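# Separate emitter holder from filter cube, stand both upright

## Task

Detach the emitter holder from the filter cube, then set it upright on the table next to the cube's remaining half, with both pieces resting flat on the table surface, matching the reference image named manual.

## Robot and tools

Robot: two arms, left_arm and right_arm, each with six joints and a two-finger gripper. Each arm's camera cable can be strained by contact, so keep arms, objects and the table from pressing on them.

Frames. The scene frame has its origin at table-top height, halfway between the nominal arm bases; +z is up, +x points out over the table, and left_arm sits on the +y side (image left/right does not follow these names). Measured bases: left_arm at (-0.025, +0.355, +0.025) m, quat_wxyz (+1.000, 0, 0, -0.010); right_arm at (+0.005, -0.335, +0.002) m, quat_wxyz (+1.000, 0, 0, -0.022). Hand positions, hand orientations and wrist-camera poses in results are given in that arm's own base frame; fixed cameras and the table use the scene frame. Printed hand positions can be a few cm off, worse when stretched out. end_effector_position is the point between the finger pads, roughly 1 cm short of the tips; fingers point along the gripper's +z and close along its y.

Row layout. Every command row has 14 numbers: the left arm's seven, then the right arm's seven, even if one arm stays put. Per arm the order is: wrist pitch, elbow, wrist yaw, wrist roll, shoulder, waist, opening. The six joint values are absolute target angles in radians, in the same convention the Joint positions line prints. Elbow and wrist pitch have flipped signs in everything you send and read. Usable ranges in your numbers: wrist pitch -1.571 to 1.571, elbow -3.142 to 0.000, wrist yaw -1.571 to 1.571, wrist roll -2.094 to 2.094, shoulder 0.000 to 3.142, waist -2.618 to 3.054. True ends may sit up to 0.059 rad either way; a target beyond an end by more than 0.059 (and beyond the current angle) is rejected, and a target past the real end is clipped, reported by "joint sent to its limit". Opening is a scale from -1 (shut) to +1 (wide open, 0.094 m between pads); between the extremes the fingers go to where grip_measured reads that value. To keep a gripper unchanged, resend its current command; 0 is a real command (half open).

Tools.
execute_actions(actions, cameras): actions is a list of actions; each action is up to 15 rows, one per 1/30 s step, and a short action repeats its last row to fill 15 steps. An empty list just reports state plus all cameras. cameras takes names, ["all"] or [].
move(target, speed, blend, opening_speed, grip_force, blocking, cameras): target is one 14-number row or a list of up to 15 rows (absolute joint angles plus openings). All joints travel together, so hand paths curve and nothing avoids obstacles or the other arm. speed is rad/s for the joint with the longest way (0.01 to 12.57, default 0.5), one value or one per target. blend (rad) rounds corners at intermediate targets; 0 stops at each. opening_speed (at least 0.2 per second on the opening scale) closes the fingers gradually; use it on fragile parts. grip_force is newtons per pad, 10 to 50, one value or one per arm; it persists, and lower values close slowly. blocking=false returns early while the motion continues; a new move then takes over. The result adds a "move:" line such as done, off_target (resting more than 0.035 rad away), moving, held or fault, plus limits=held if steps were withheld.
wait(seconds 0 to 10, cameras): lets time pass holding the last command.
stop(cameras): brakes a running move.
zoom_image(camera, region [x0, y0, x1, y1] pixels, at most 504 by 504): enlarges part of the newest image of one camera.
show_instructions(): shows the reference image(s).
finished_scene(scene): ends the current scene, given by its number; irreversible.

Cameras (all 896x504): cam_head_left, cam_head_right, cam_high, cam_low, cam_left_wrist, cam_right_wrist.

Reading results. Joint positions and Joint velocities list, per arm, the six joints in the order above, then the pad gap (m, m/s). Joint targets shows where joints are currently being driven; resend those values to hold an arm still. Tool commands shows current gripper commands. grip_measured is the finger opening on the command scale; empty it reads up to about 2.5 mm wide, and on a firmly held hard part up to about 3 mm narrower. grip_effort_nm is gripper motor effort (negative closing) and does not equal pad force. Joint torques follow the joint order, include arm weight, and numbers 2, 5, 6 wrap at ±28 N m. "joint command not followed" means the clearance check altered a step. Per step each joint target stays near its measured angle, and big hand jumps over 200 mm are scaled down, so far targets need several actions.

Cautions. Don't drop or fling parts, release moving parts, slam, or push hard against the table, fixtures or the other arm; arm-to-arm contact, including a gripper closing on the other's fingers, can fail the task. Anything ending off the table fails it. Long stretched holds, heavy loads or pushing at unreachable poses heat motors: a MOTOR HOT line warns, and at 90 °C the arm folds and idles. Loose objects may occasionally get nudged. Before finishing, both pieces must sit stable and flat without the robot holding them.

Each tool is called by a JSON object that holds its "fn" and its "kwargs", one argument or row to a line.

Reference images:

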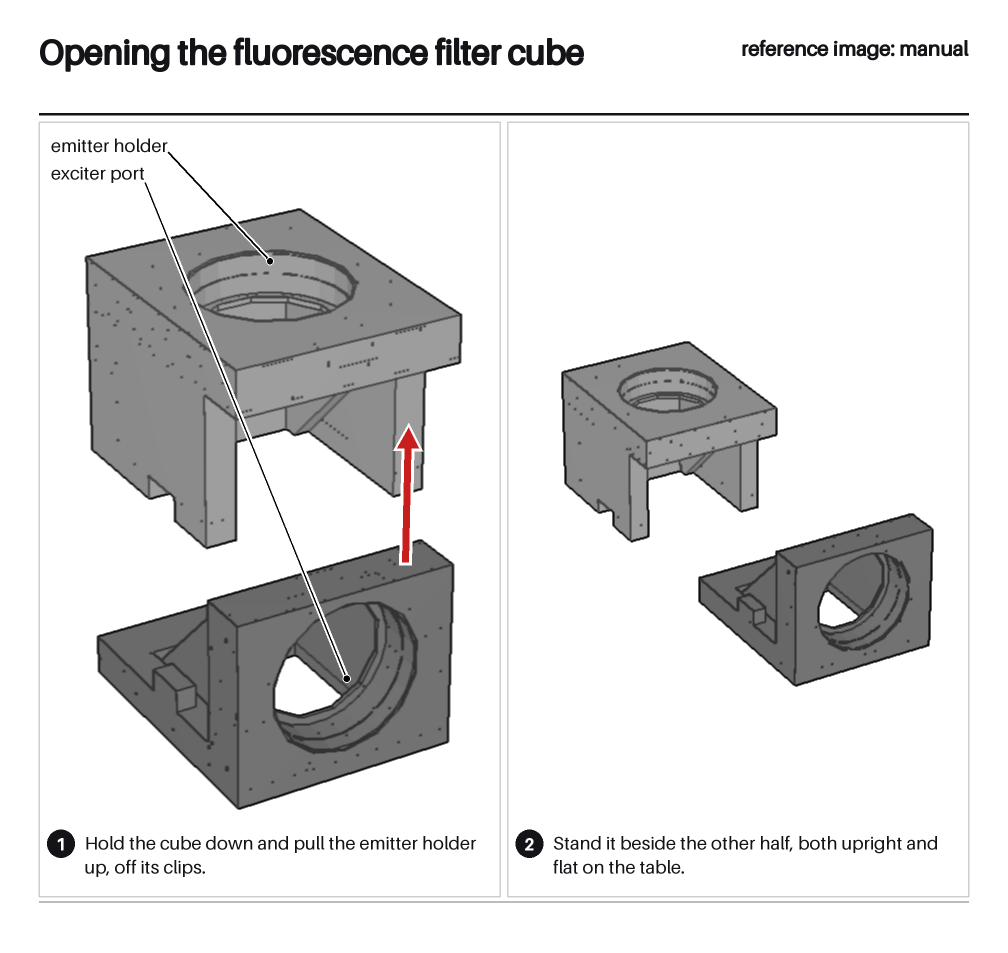

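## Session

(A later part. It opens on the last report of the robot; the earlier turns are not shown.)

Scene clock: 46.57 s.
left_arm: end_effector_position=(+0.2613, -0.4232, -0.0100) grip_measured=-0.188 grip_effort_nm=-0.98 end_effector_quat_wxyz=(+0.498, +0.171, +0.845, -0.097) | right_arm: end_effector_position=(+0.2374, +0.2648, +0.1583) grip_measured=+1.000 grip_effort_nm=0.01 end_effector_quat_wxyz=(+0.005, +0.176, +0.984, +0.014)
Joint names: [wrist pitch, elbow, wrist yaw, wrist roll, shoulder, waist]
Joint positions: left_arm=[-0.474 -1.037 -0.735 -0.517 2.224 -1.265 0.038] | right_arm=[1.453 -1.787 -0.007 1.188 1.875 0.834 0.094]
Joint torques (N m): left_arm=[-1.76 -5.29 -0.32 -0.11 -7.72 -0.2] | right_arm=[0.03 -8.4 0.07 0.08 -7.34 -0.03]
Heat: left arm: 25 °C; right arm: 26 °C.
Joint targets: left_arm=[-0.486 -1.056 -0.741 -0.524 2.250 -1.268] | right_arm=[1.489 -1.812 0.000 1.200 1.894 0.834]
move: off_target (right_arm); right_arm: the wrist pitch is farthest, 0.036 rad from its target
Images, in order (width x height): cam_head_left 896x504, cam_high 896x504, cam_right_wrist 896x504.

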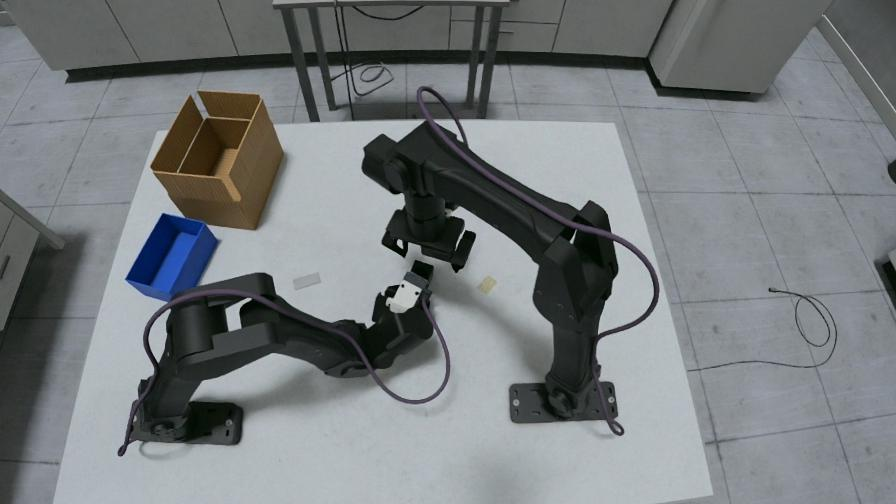

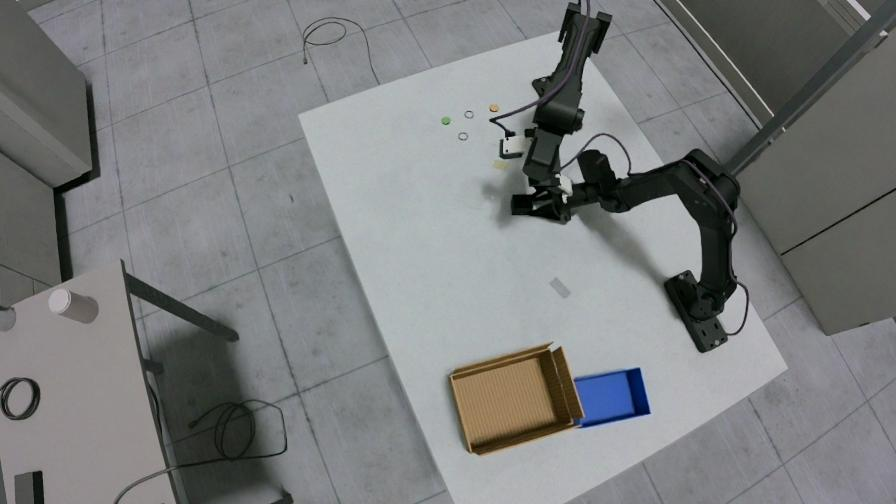

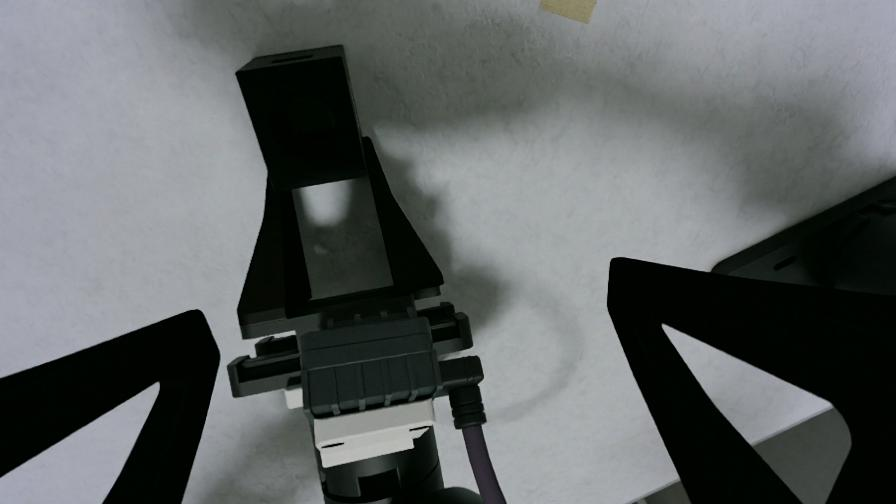

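{"fn": "move", "kwargs": {
  "target": [-0.486,-1.056,-0.741,-0.524,2.25,-1.268,-0.26,1.336,-1.794,0,1.175,2.059,0.8486,1],
  "speed": 0.4,
  "cameras": ["cam_right_wrist","cam_high","cam_head_left"]
}}

Scene clock: 48.87 s.
left_arm: end_effector_position=(+0.2613, -0.4232, -0.0100) grip_measured=-0.188 grip_effort_nm=-0.98 end_effector_quat_wxyz=(+0.498, +0.171, +0.845, -0.097) | right_arm: end_effector_position=(+0.2588, +0.2923, +0.0976) grip_measured=+1.000 grip_effort_nm=0.01 end_effector_quat_wxyz=(-0.006, +0.167, +0.986, -0.004)
Joint names: [wrist pitch, elbow, wrist yaw, wrist roll, shoulder, waist]
Joint positions: left_arm=[-0.474 -1.037 -0.735 -0.517 2.224 -1.265 0.038] | right_arm=[1.325 -1.791 -0.007 1.177 2.05 0.841 0.094]
Joint torques (N m): left_arm=[-1.74 -5.3 -0.33 -0.1 -7.69 -0.18] | right_arm=[-0.11 -6.27 0.07 -0.05 -9.65 0.62]
Heat: left arm: 25 °C; right arm: 26 °C.
Joint targets: left_arm=[-0.486 -1.056 -0.741 -0.524 2.250 -1.268] | right_arm=[1.336 -1.794 0.000 1.175 2.059 0.849]
move: done
Images, in order (width x height): cam_head_left 896x504, cam_high 896x504, cam_right_wrist 896x504.

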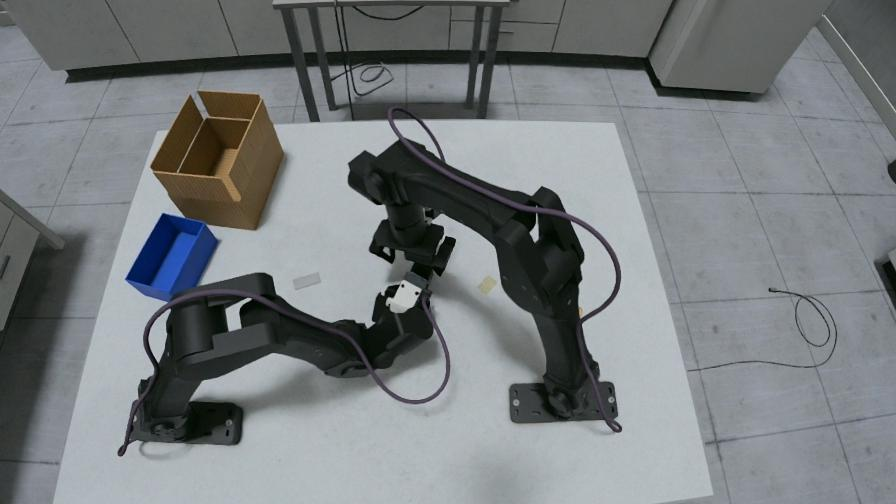

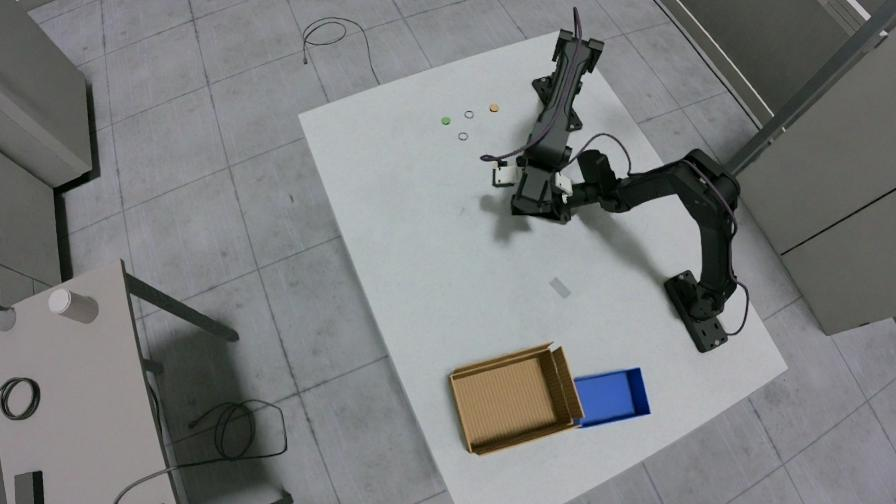

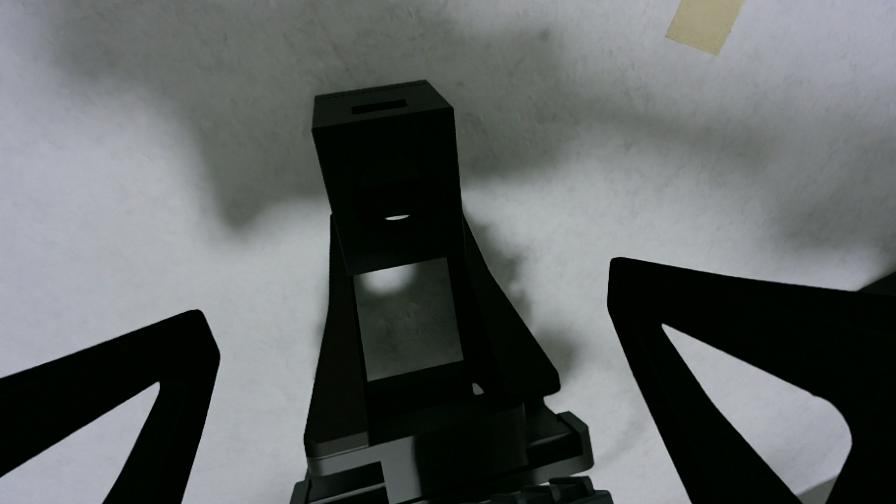

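{"fn": "move", "kwargs": {
  "target": [-0.486,-1.056,-0.741,-0.524,2.25,-1.268,-0.26,1.107,-1.653,0,1.168,2.129,0.8378,1],
  "speed": 0.25,
  "cameras": ["cam_right_wrist","cam_high","cam_low"]
}}

{"fn": "zoom_image", "kwargs": {
  "camera": "cam_low",
  "region": [410, 220, 520, 300]
}}

Scene clock: 51.30 s.
left_arm: end_effector_position=(+0.2613, -0.4232, -0.0100) grip_measured=-0.188 grip_effort_nm=-0.98 end_effector_quat_wxyz=(+0.498, +0.171, +0.845, -0.097) | right_arm: end_effector_position=(+0.2709, +0.3059, +0.0424) grip_measured=+1.000 grip_effort_nm=0.01 end_effector_quat_wxyz=(+0.004, +0.164, +0.986, +0.012)
Joint names: [wrist pitch, elbow, wrist yaw, wrist roll, shoulder, waist]
Joint positions: left_arm=[-0.474 -1.037 -0.735 -0.517 2.224 -1.265 0.038] | right_arm=[1.097 -1.662 -0.007 1.17 2.111 0.841 0.094]
Joint torques (N m): left_arm=[-1.73 -5.29 -0.33 -0.1 -7.71 -0.18] | right_arm=[-0.21 -5.04 0.07 -0.04 -9.36 -0.32]
Heat: left arm: 26 °C; right arm: 25 °C.
Joint targets: left_arm=[-0.486 -1.056 -0.741 -0.524 2.250 -1.268] | right_arm=[1.107 -1.653 0.000 1.168 2.129 0.838]
move: done
Images, in order (width x height): cam_high 896x504, cam_low 896x504, cam_right_wrist 896x504.

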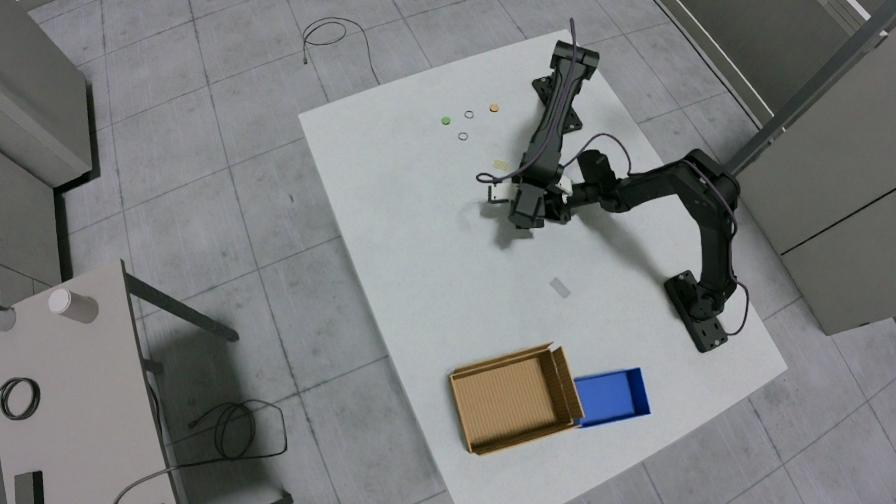

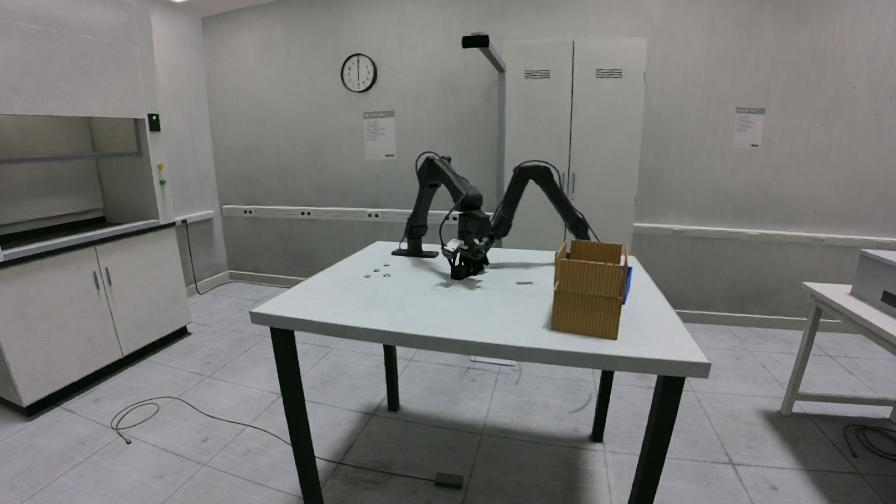

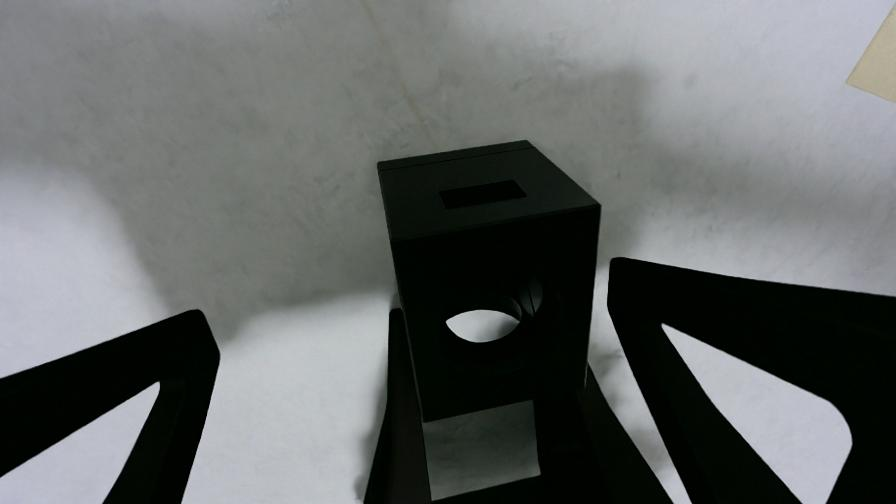

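Scaled by 4.582 from the camera's 896x504 image, which has a finer 1280x720 frame.

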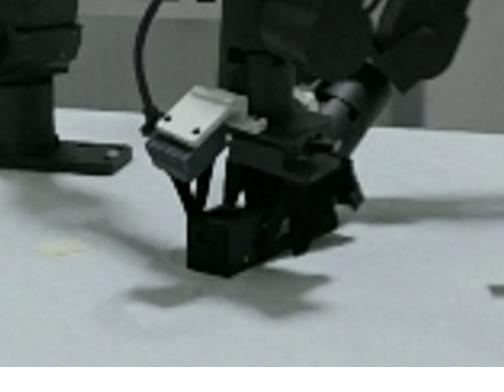

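{"fn": "move", "kwargs": {
  "target": [-0.486,-1.056,-0.741,-0.524,2.25,-1.268,-0.26,1.073,-1.601,0,1.136,2.1085,0.7987,1],
  "speed": 0.15,
  "cameras": ["cam_right_wrist"]
}}

Scene clock: 53.17 s.
left_arm: end_effector_position=(+0.2613, -0.4232, -0.0100) grip_measured=-0.188 grip_effort_nm=-0.98 end_effector_quat_wxyz=(+0.498, +0.171, +0.845, -0.097) | right_arm: end_effector_position=(+0.2771, +0.2905, +0.0298) grip_measured=+1.000 grip_effort_nm=0.01 end_effector_quat_wxyz=(+0.000, +0.167, +0.986, +0.005)
Joint names: [wrist pitch, elbow, wrist yaw, wrist roll, shoulder, waist]
Joint positions: left_arm=[-0.474 -1.037 -0.735 -0.517 2.224 -1.265 0.038] | right_arm=[1.063 -1.611 -0.007 1.139 2.111 0.804 0.094]
Joint torques (N m): left_arm=[-1.74 -5.29 -0.32 -0.11 -7.72 -0.18] | right_arm=[-0.16 -4.81 0.07 -0.05 -10.85 -0.49]
Heat: left arm: 26 °C; right arm: 25 °C.
Joint targets: left_arm=[-0.486 -1.056 -0.741 -0.524 2.250 -1.268] | right_arm=[1.073 -1.601 0.000 1.136 2.108 0.799]
move: done
Images, in order (width x height): cam_right_wrist 896x504.

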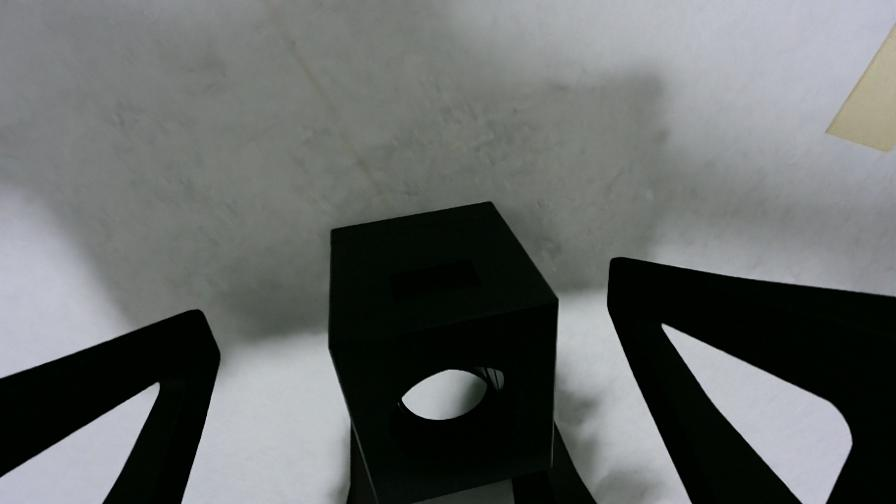

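{"fn": "move", "kwargs": {
  "target": [-0.486,-1.056,-0.741,-0.524,2.25,-1.268,-0.26,1.073,-1.601,0,1.136,2.1085,0.7987,-0.26],
  "opening_speed": 0.5,
  "cameras": ["cam_right_wrist","cam_left_wrist"]
}}

Scene clock: 57.73 s.
left_arm: end_effector_position=(+0.2620, -0.4221, -0.0099) grip_measured=-0.188 grip_effort_nm=-0.98 end_effector_quat_wxyz=(+0.499, +0.165, +0.845, -0.096) | right_arm: end_effector_position=(+0.2757, +0.2877, +0.0298) grip_measured=-0.125 grip_effort_nm=-1.01 end_effector_quat_wxyz=(-0.001, +0.162, +0.987, -0.001)
Joint names: [wrist pitch, elbow, wrist yaw, wrist roll, shoulder, waist]
Joint positions: left_arm=[-0.474 -1.037 -0.742 -0.527 2.225 -1.265 0.038] | right_arm=[1.075 -1.611 -0.001 1.13 2.111 0.804 0.041]
Joint torques (N m): left_arm=[-1.72 -5.33 -0.28 0.01 -7.83 -0.18] | right_arm=[-0.3 -4.81 0 0.05 -10.84 -0.49]
Heat: left arm: 26 °C; right arm: 25 °C.
Joint targets: left_arm=[-0.486 -1.056 -0.741 -0.524 2.250 -1.268] | right_arm=[1.073 -1.601 0.000 1.136 2.108 0.799]
move: done
Images, in order (width x height): cam_left_wrist 896x504, cam_right_wrist 896x504.

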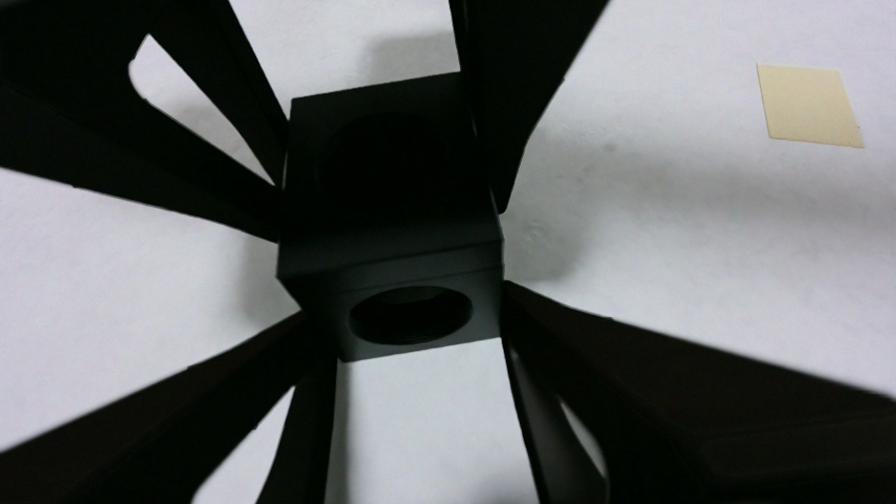

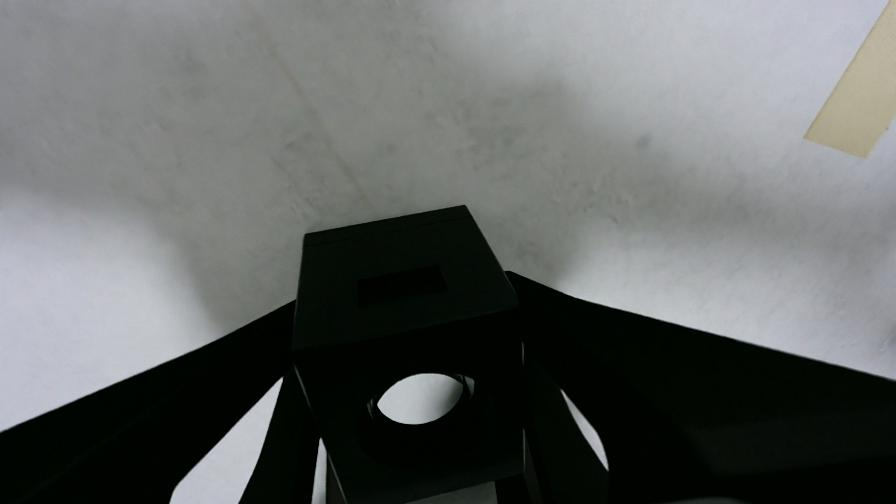

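{"fn": "move", "kwargs": {
  "target": [
    [-0.486,-1.056,-0.741,-0.524,2.25,-1.268,-0.26,1.108,-1.6266,0,1.136,2.099,0.7987,-0.26],
    [-0.486,-1.056,-0.741,-0.524,2.25,-1.268,-0.26,1.144,-1.6547,0,1.136,2.0906,0.7987,-0.26],
    [-0.486,-1.056,-0.741,-0.524,2.25,-1.268,-0.26,1.218,-1.7153,0,1.136,2.0777,0.7987,-0.26]
  ],
  "speed": 0.06,
  "blend": 0.01,
  "cameras": ["cam_right_wrist","cam_left_wrist"]
}}

Scene clock: 61.17 s.
left_arm: end_effector_position=(+0.2671, -0.4272, +0.0019) grip_measured=-0.188 grip_effort_nm=-0.98 end_effector_quat_wxyz=(+0.517, +0.147, +0.836, -0.109) | right_arm: end_effector_position=(+0.2797, +0.2825, +0.0456) grip_measured=-0.130 grip_effort_nm=-1.02 end_effector_quat_wxyz=(+0.005, +0.162, +0.987, -0.017)
Joint names: [wrist pitch, elbow, wrist yaw, wrist roll, shoulder, waist]
Joint positions: left_arm=[-0.519 -1.046 -0.767 -0.527 2.225 -1.265 0.038] | right_arm=[1.157 -1.675 0.027 1.125 2.111 0.8 0.041]
Joint torques (N m): left_arm=[-1.32 -4.62 0 0.01 -7.88 -0.17] | right_arm=[0.37 -9.78 -0.3 0.1 -13.48 -0.13]
Heat: left arm: 26 °C; right arm: 24 °C.
Joint targets: left_arm=[-0.486 -1.056 -0.741 -0.524 2.250 -1.268] | right_arm=[1.218 -1.715 0.000 1.136 2.078 0.799]
move: off_target (right_arm); right_arm: the wrist pitch is farthest, 0.061 rad from its target
Images, in order (width x height): cam_left_wrist 896x504, cam_right_wrist 896x504.

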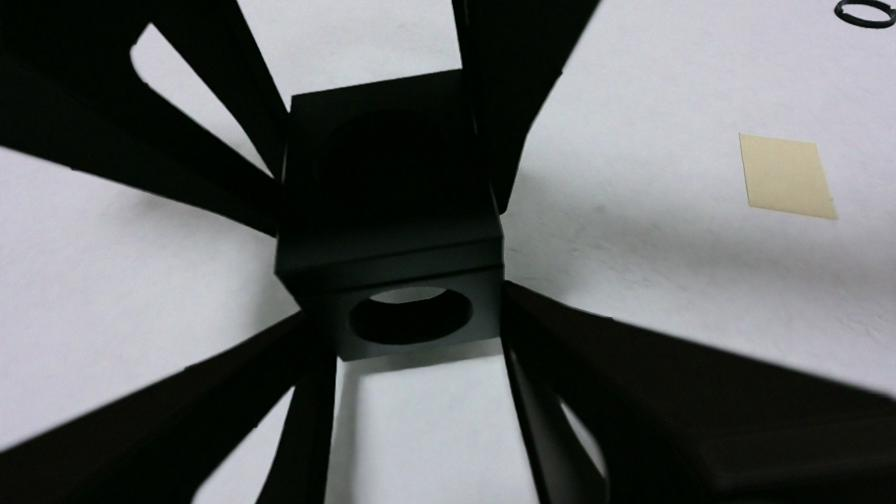

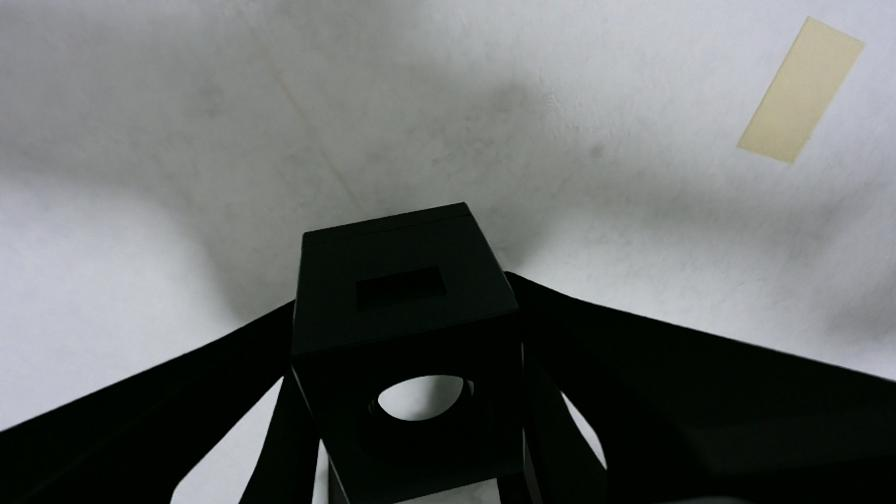

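{"fn": "move", "kwargs": {
  "target": [
    [-0.527,-1.058,-0.741,-0.524,2.293,-1.268,-0.3,1.218,-1.7153,0,1.136,2.0777,0.7987,-0.3],
    [-0.527,-1.058,-0.741,-0.524,2.293,-1.268,-0.3,1.295,-1.787,0,1.136,2.073,0.7987,-0.3]
  ],
  "speed": 0.08,
  "blend": 0.02,
  "cameras": ["cam_right_wrist","cam_left_wrist"]
}}

Scene clock: 64.47 s.
left_arm: end_effector_position=(+0.2744, -0.4325, +0.0135) grip_measured=-0.188 grip_effort_nm=-0.97 end_effector_quat_wxyz=(+0.544, +0.118, +0.822, -0.124) | right_arm: end_effector_position=(+0.2847, +0.2778, +0.0608) grip_measured=-0.136 grip_effort_nm=-1.02 end_effector_quat_wxyz=(+0.013, +0.164, +0.986, -0.028)
Joint names: [wrist pitch, elbow, wrist yaw, wrist roll, shoulder, waist]
Joint positions: left_arm=[-0.606 -1.058 -0.81 -0.525 2.245 -1.265 0.038] | right_arm=[1.226 -1.735 0.052 1.124 2.111 0.794 0.041]
Joint torques (N m): left_arm=[-0.92 -3.82 0.44 -0.01 -6.39 -0.21] | right_arm=[0.45 -10.99 -0.61 0.1 -13.96 0.35]
Heat: left arm: 26 °C; right arm: 24 °C.
Joint targets: left_arm=[-0.527 -1.058 -0.741 -0.524 2.293 -1.268] | right_arm=[1.295 -1.787 0.000 1.136 2.073 0.799]
move: off_target (left_arm, right_arm); blend cut to 0 rad at target 1; left_arm: the wrist pitch is farthest, 0.079 rad from its target; right_arm: the wrist pitch is farthest, 0.069 rad from its target
Images, in order (width x height): cam_left_wrist 896x504, cam_right_wrist 896x504.

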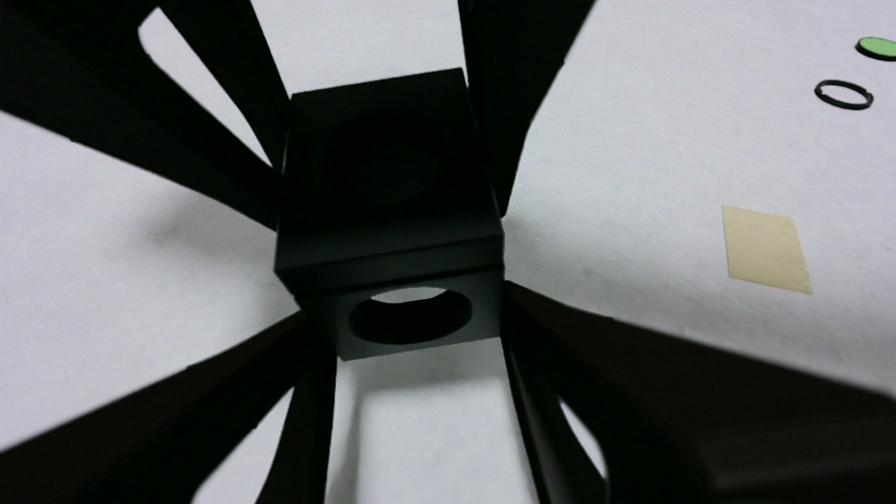

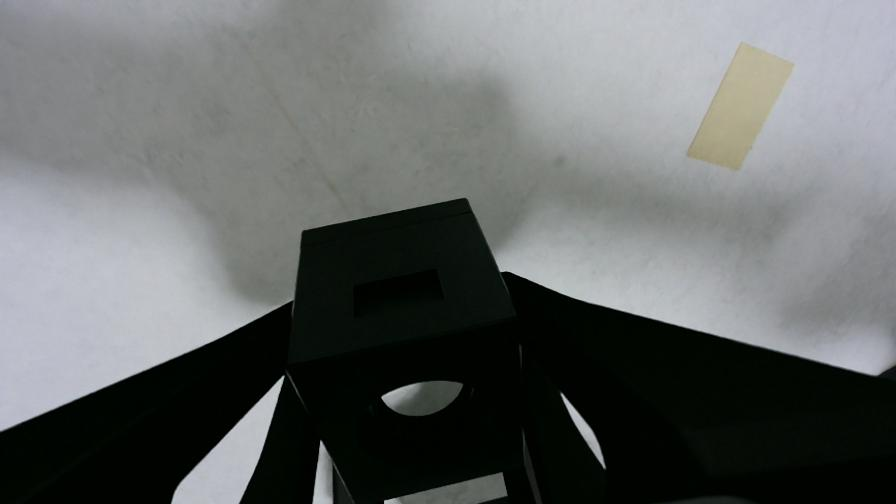

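{"fn": "move", "kwargs": {
  "target": [-0.677,-1.09,-0.741,-0.524,2.475,-1.268,-0.3,1.295,-1.787,0,1.136,2.073,0.7987,-0.3],
  "speed": 0.12,
  "cameras": ["cam_right_wrist","cam_left_wrist"]
}}

Scene clock: 67.43 s.
left_arm: end_effector_position=(+0.2789, -0.4407, -0.0110) grip_measured=-0.190 grip_effort_nm=-0.97 end_effector_quat_wxyz=(+0.567, +0.121, +0.807, -0.118) | right_arm: end_effector_position=(+0.2787, +0.2837, +0.0675) grip_measured=-0.142 grip_effort_nm=-1.02 end_effector_quat_wxyz=(-0.010, +0.166, +0.986, -0.014)
Joint names: [wrist pitch, elbow, wrist yaw, wrist roll, shoulder, waist]
Joint positions: left_arm=[-0.757 -1.101 -0.846 -0.464 2.379 -1.271 0.038] | right_arm=[1.257 -1.763 -0.001 1.125 2.111 0.791 0.04]
Joint torques (N m): left_arm=[-0.91 -2.7 0.81 -0.74 -3.66 0.24] | right_arm=[0.16 -8.28 0 0.1 -13.94 0.58]
Heat: left arm: 26 °C; right arm: 24 °C.
Joint targets: left_arm=[-0.677 -1.090 -0.741 -0.524 2.475 -1.268] | right_arm=[1.295 -1.787 0.000 1.136 2.073 0.799]
move: off_target (left_arm, right_arm); left_arm: the wrist yaw is farthest, 0.105 rad from its target; right_arm: the shoulder is farthest, 0.038 rad from its target
Images, in order (width x height): cam_left_wrist 896x504, cam_right_wrist 896x504.

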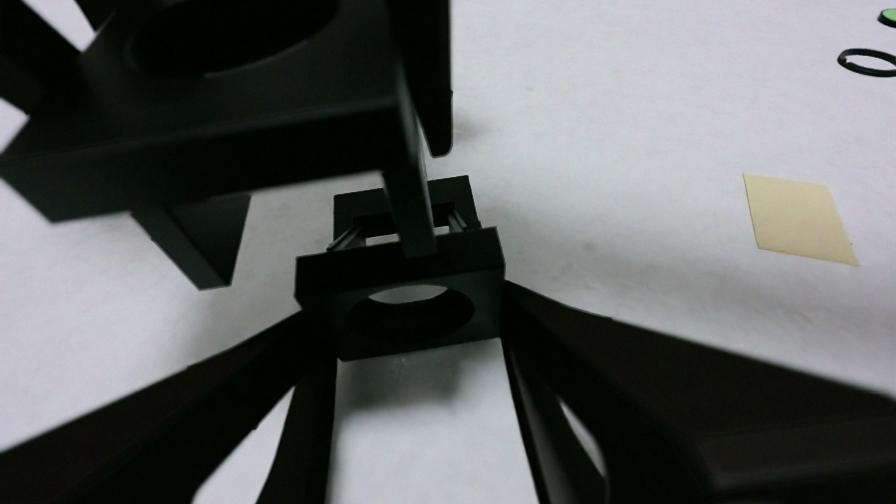

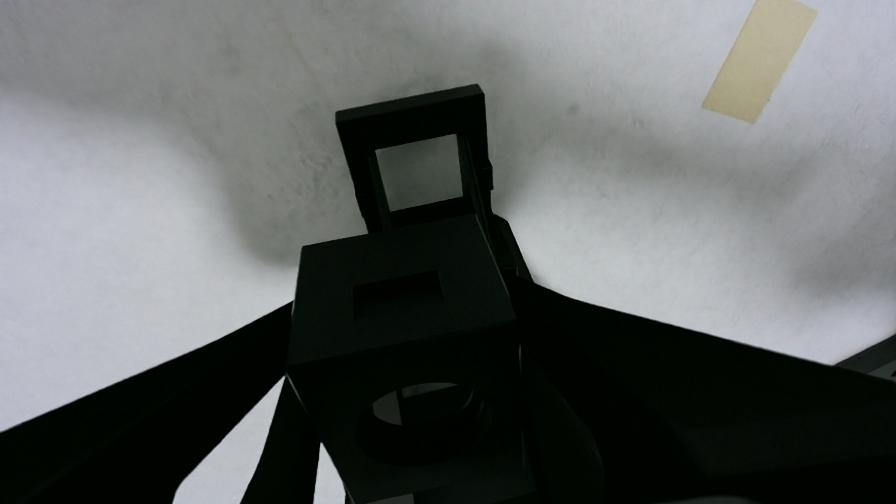

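{"fn": "move", "kwargs": {
  "target": [
    [-0.677,-1.09,-0.741,-0.524,2.475,-1.268,-0.3,1.498,-2.001,0,1.136,2.083,0.7987,-0.3],
    [-0.486,-1.056,-0.741,-0.524,2.25,-1.268,-0.3,1.498,-2.001,0,1.136,2.083,0.7987,-0.3]
  ],
  "speed": 0.2,
  "cameras": ["cam_right_wrist","cam_left_wrist","cam_high"]
}}

{"fn": "zoom_image", "kwargs": {
  "camera": "cam_right_wrist",
  "region": [220, 40, 640, 460]
}}

Scene clock: 71.27 s.
left_arm: end_effector_position=(+0.2666, -0.4344, -0.0109) grip_measured=-0.190 grip_effort_nm=-0.98 end_effector_quat_wxyz=(+0.515, +0.159, +0.835, -0.107) | right_arm: end_effector_position=(+0.2805, +0.2857, +0.1211) grip_measured=-0.142 grip_effort_nm=-1.02 end_effector_quat_wxyz=(-0.007, +0.166, +0.986, -0.009)
Joint names: [wrist pitch, elbow, wrist yaw, wrist roll, shoulder, waist]
Joint positions: left_arm=[-0.541 -1.073 -0.756 -0.508 2.275 -1.268 0.038] | right_arm=[1.46 -1.976 -0.002 1.125 2.111 0.791 0.04]
Joint torques (N m): left_arm=[-1.08 -2.52 -0.12 -0.2 -11.7 0.01] | right_arm=[0.15 -8.38 0.01 0.1 -13.08 0.65]
Heat: left arm: 25 °C; right arm: 24 °C.
Joint targets: left_arm=[-0.486 -1.056 -0.741 -0.524 2.250 -1.268] | right_arm=[1.498 -2.001 0.000 1.136 2.083 0.799]
move: off_target (left_arm, right_arm); left_arm: the wrist pitch is farthest, 0.055 rad from its target; right_arm: the wrist pitch is farthest, 0.038 rad from its target
Images, in order (width x height): cam_high 896x504, cam_left_wrist 896x504, cam_right_wrist 896x504.

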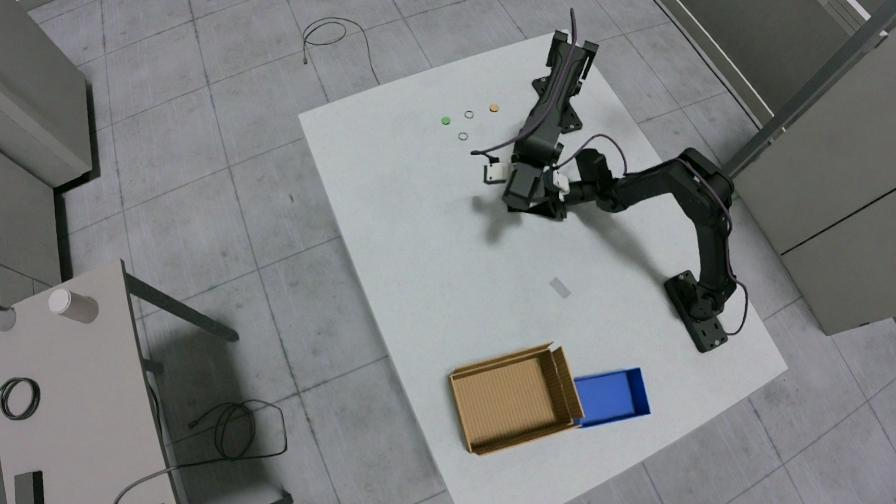

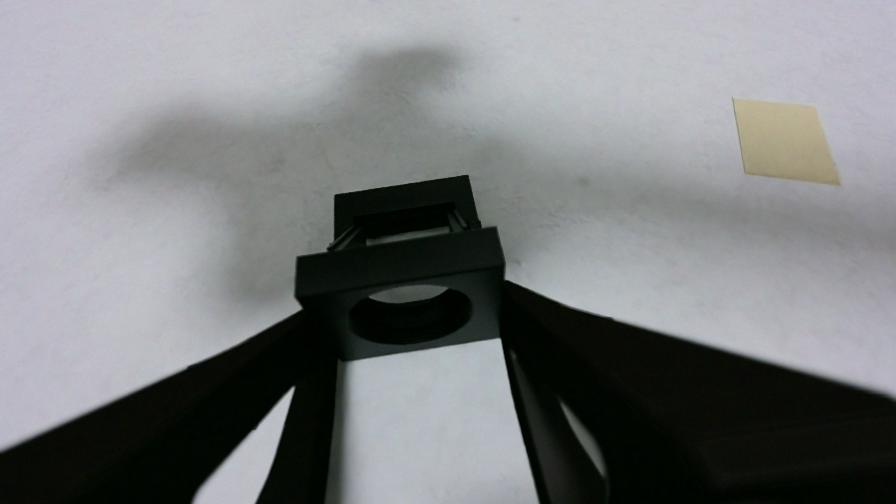

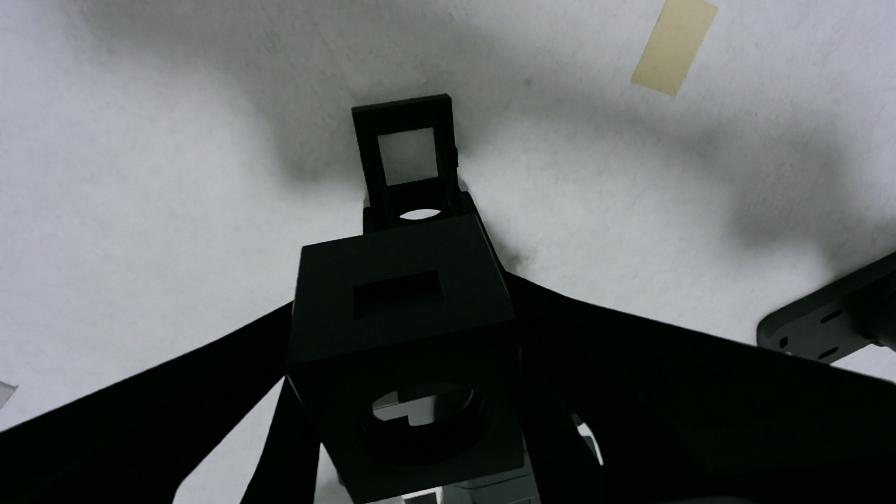

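Scaled by 1.200 from the camera's 896x504 image, which has a finer 1280x720 frame.

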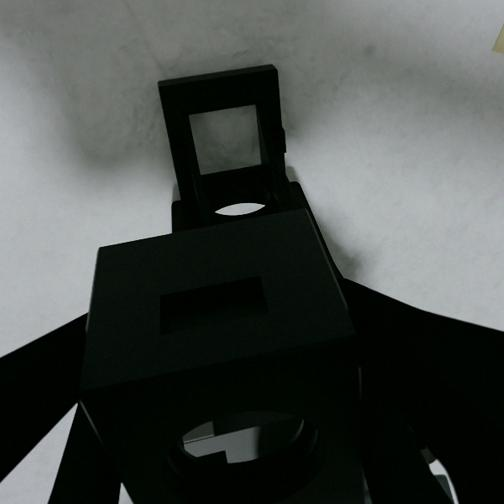

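{"fn": "move", "kwargs": {
  "target": [
    [-0.526,-1.066,-0.745,-0.515,2.285,-1.268,-0.3,1.498,-2.001,0,1.136,2.083,0.7,-0.3],
    [-0.526,-1.066,-0.745,-0.515,2.285,-1.268,0.2,1.498,-2.001,0,1.136,2.083,0.5,-0.3]
  ],
  "speed": 0.3,
  "opening_speed": 0.5,
  "cameras": ["cam_right_wrist","cam_left_wrist","cam_high"]
}}

{"fn": "zoom_image", "kwargs": {
  "camera": "cam_high",
  "region": [470, 140, 600, 240]
}}

Scene clock: 75.43 s.
left_arm: end_effector_position=(+0.2664, -0.4348, -0.0109) grip_measured=+0.198 grip_effort_nm=0.14 end_effector_quat_wxyz=(+0.515, +0.159, +0.836, -0.109) | right_arm: end_effector_position=(+0.3503, +0.1940, +0.1211) grip_measured=-0.142 grip_effort_nm=-1.02 end_effector_quat_wxyz=(-0.011, +0.307, +0.952, -0.006)
Joint names: [wrist pitch, elbow, wrist yaw, wrist roll, shoulder, waist]
Joint positions: left_arm=[-0.543 -1.073 -0.754 -0.508 2.275 -1.268 0.056] | right_arm=[1.46 -1.976 -0.007 1.125 2.111 0.5 0.04]
Joint torques (N m): left_arm=[-1.48 -3.21 -0.18 -0.1 -9.11 0.05] | right_arm=[0.14 -8.35 0.07 0.11 -13.11 -0.08]
Heat: left arm: 25 °C; right arm: 24 °C.
Joint targets: left_arm=[-0.526 -1.066 -0.745 -0.515 2.285 -1.268] | right_arm=[1.498 -2.001 0.000 1.136 2.083 0.500]
move: off_target (right_arm); right_arm: the wrist pitch is farthest, 0.038 rad from its target
Images, in order (width x height): cam_high 896x504, cam_left_wrist 896x504, cam_right_wrist 896x504.

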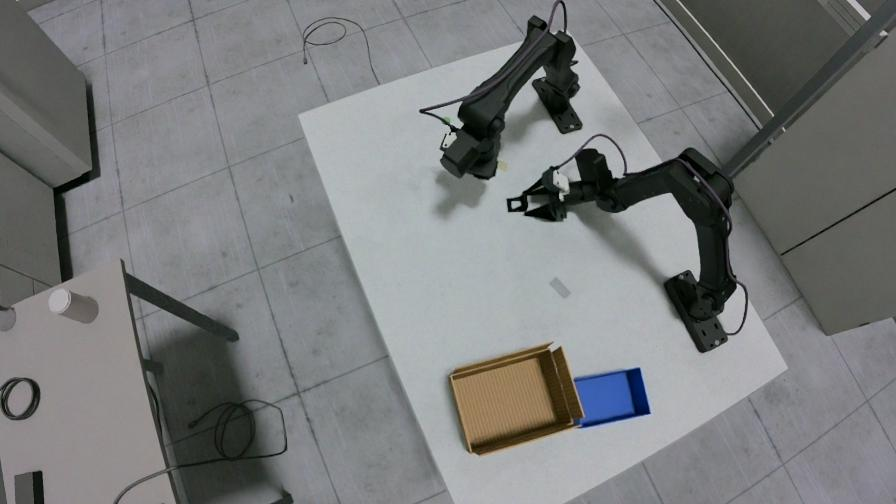

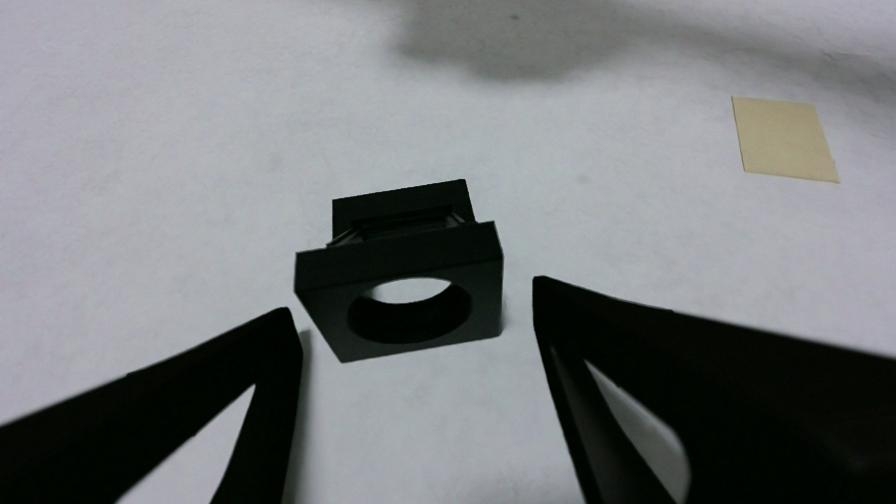

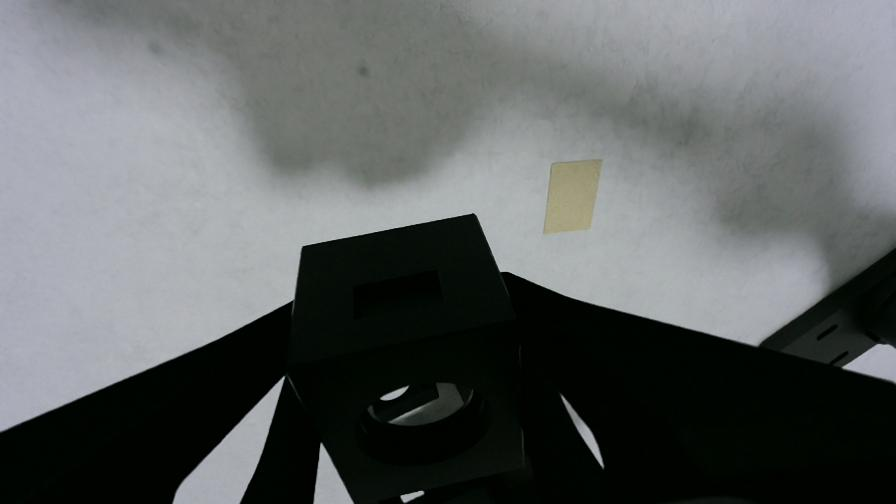

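Scaled by 3.877 from the camera's 896x504 image, which has a finer 1280x720 frame.

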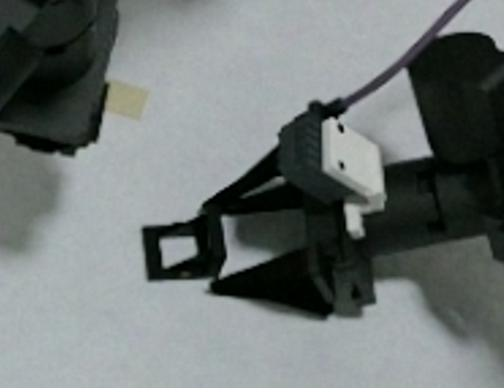

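{"fn": "move", "kwargs": {
  "target": [
    [-0.526,-1.066,-0.745,-0.515,2.285,-1.268,0.7,1.373,-1.863,0,1.136,2.0701,0.5,-0.3],
    [-0.411,-0.996,-0.788,-0.581,2.154,-1.321,0.7,1.218,-1.7153,0,1.136,2.0777,0.5,-0.3],
    [-0.361,-0.894,-0.829,-0.639,2.044,-1.378,0.7,1.108,-1.6266,0,1.136,2.099,0.5,-0.3]
  ],
  "speed": 0.25,
  "blend": 0.03,
  "cameras": ["cam_right_wrist","cam_left_wrist"]
}}

Scene clock: 79.67 s.
left_arm: end_effector_position=(+0.2146, -0.3987, +0.0064) grip_measured=+0.699 grip_effort_nm=0.13 end_effector_quat_wxyz=(+0.495, +0.172, +0.847, -0.092) | right_arm: end_effector_position=(+0.3506, +0.1942, +0.0355) grip_measured=-0.142 grip_effort_nm=-1.02 end_effector_quat_wxyz=(-0.003, +0.307, +0.952, +0.002)
Joint names: [wrist pitch, elbow, wrist yaw, wrist roll, shoulder, waist]
Joint positions: left_arm=[-0.375 -0.903 -0.814 -0.628 2.08 -1.373 0.08] | right_arm=[1.095 -1.634 -0.007 1.125 2.111 0.5 0.04]
Joint torques (N m): left_arm=[-1.42 -3 -0.49 -0.15 -11.12 -0.35] | right_arm=[-0.14 -5.04 0.08 0.1 -11.66 -0.09]
Heat: left arm: 26 °C; right arm: 25 °C.
Joint targets: left_arm=[-0.361 -0.894 -0.829 -0.639 2.044 -1.378] | right_arm=[1.108 -1.627 0.000 1.136 2.099 0.500]
move: off_target (left_arm); blend cut to 0 rad at target 1; left_arm: the shoulder is farthest, 0.036 rad from its target
Images, in order (width x height): cam_left_wrist 896x504, cam_right_wrist 896x504.

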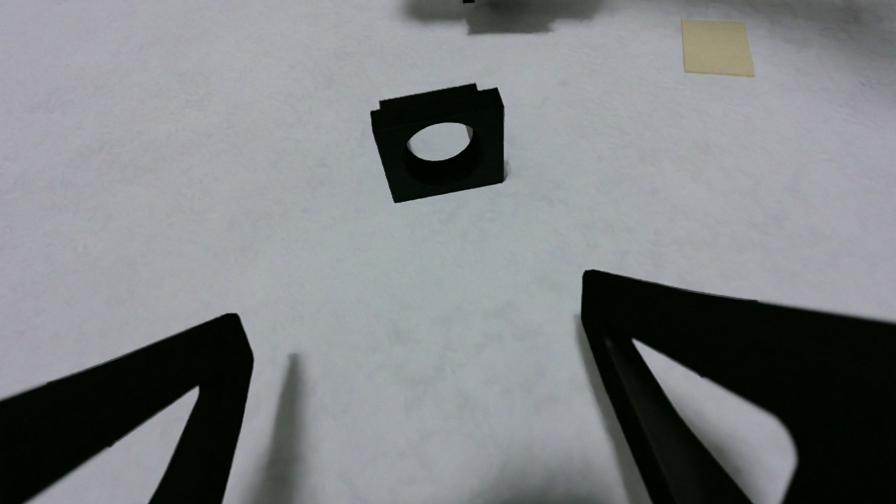

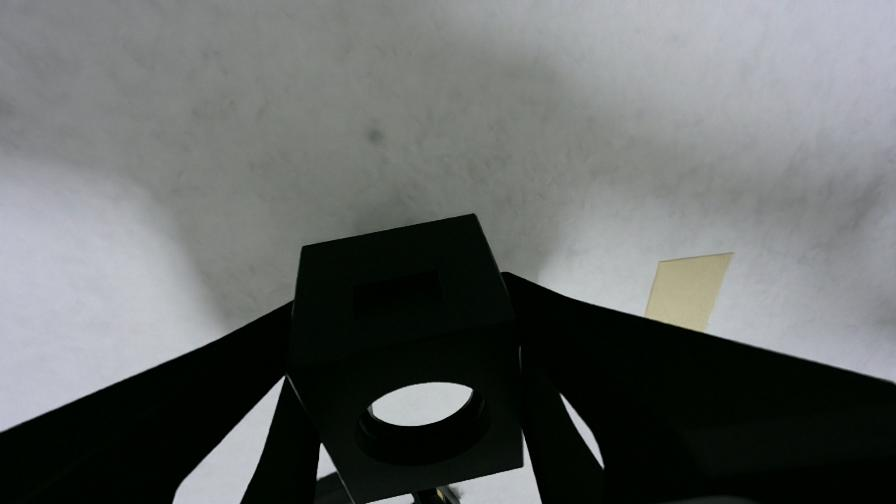

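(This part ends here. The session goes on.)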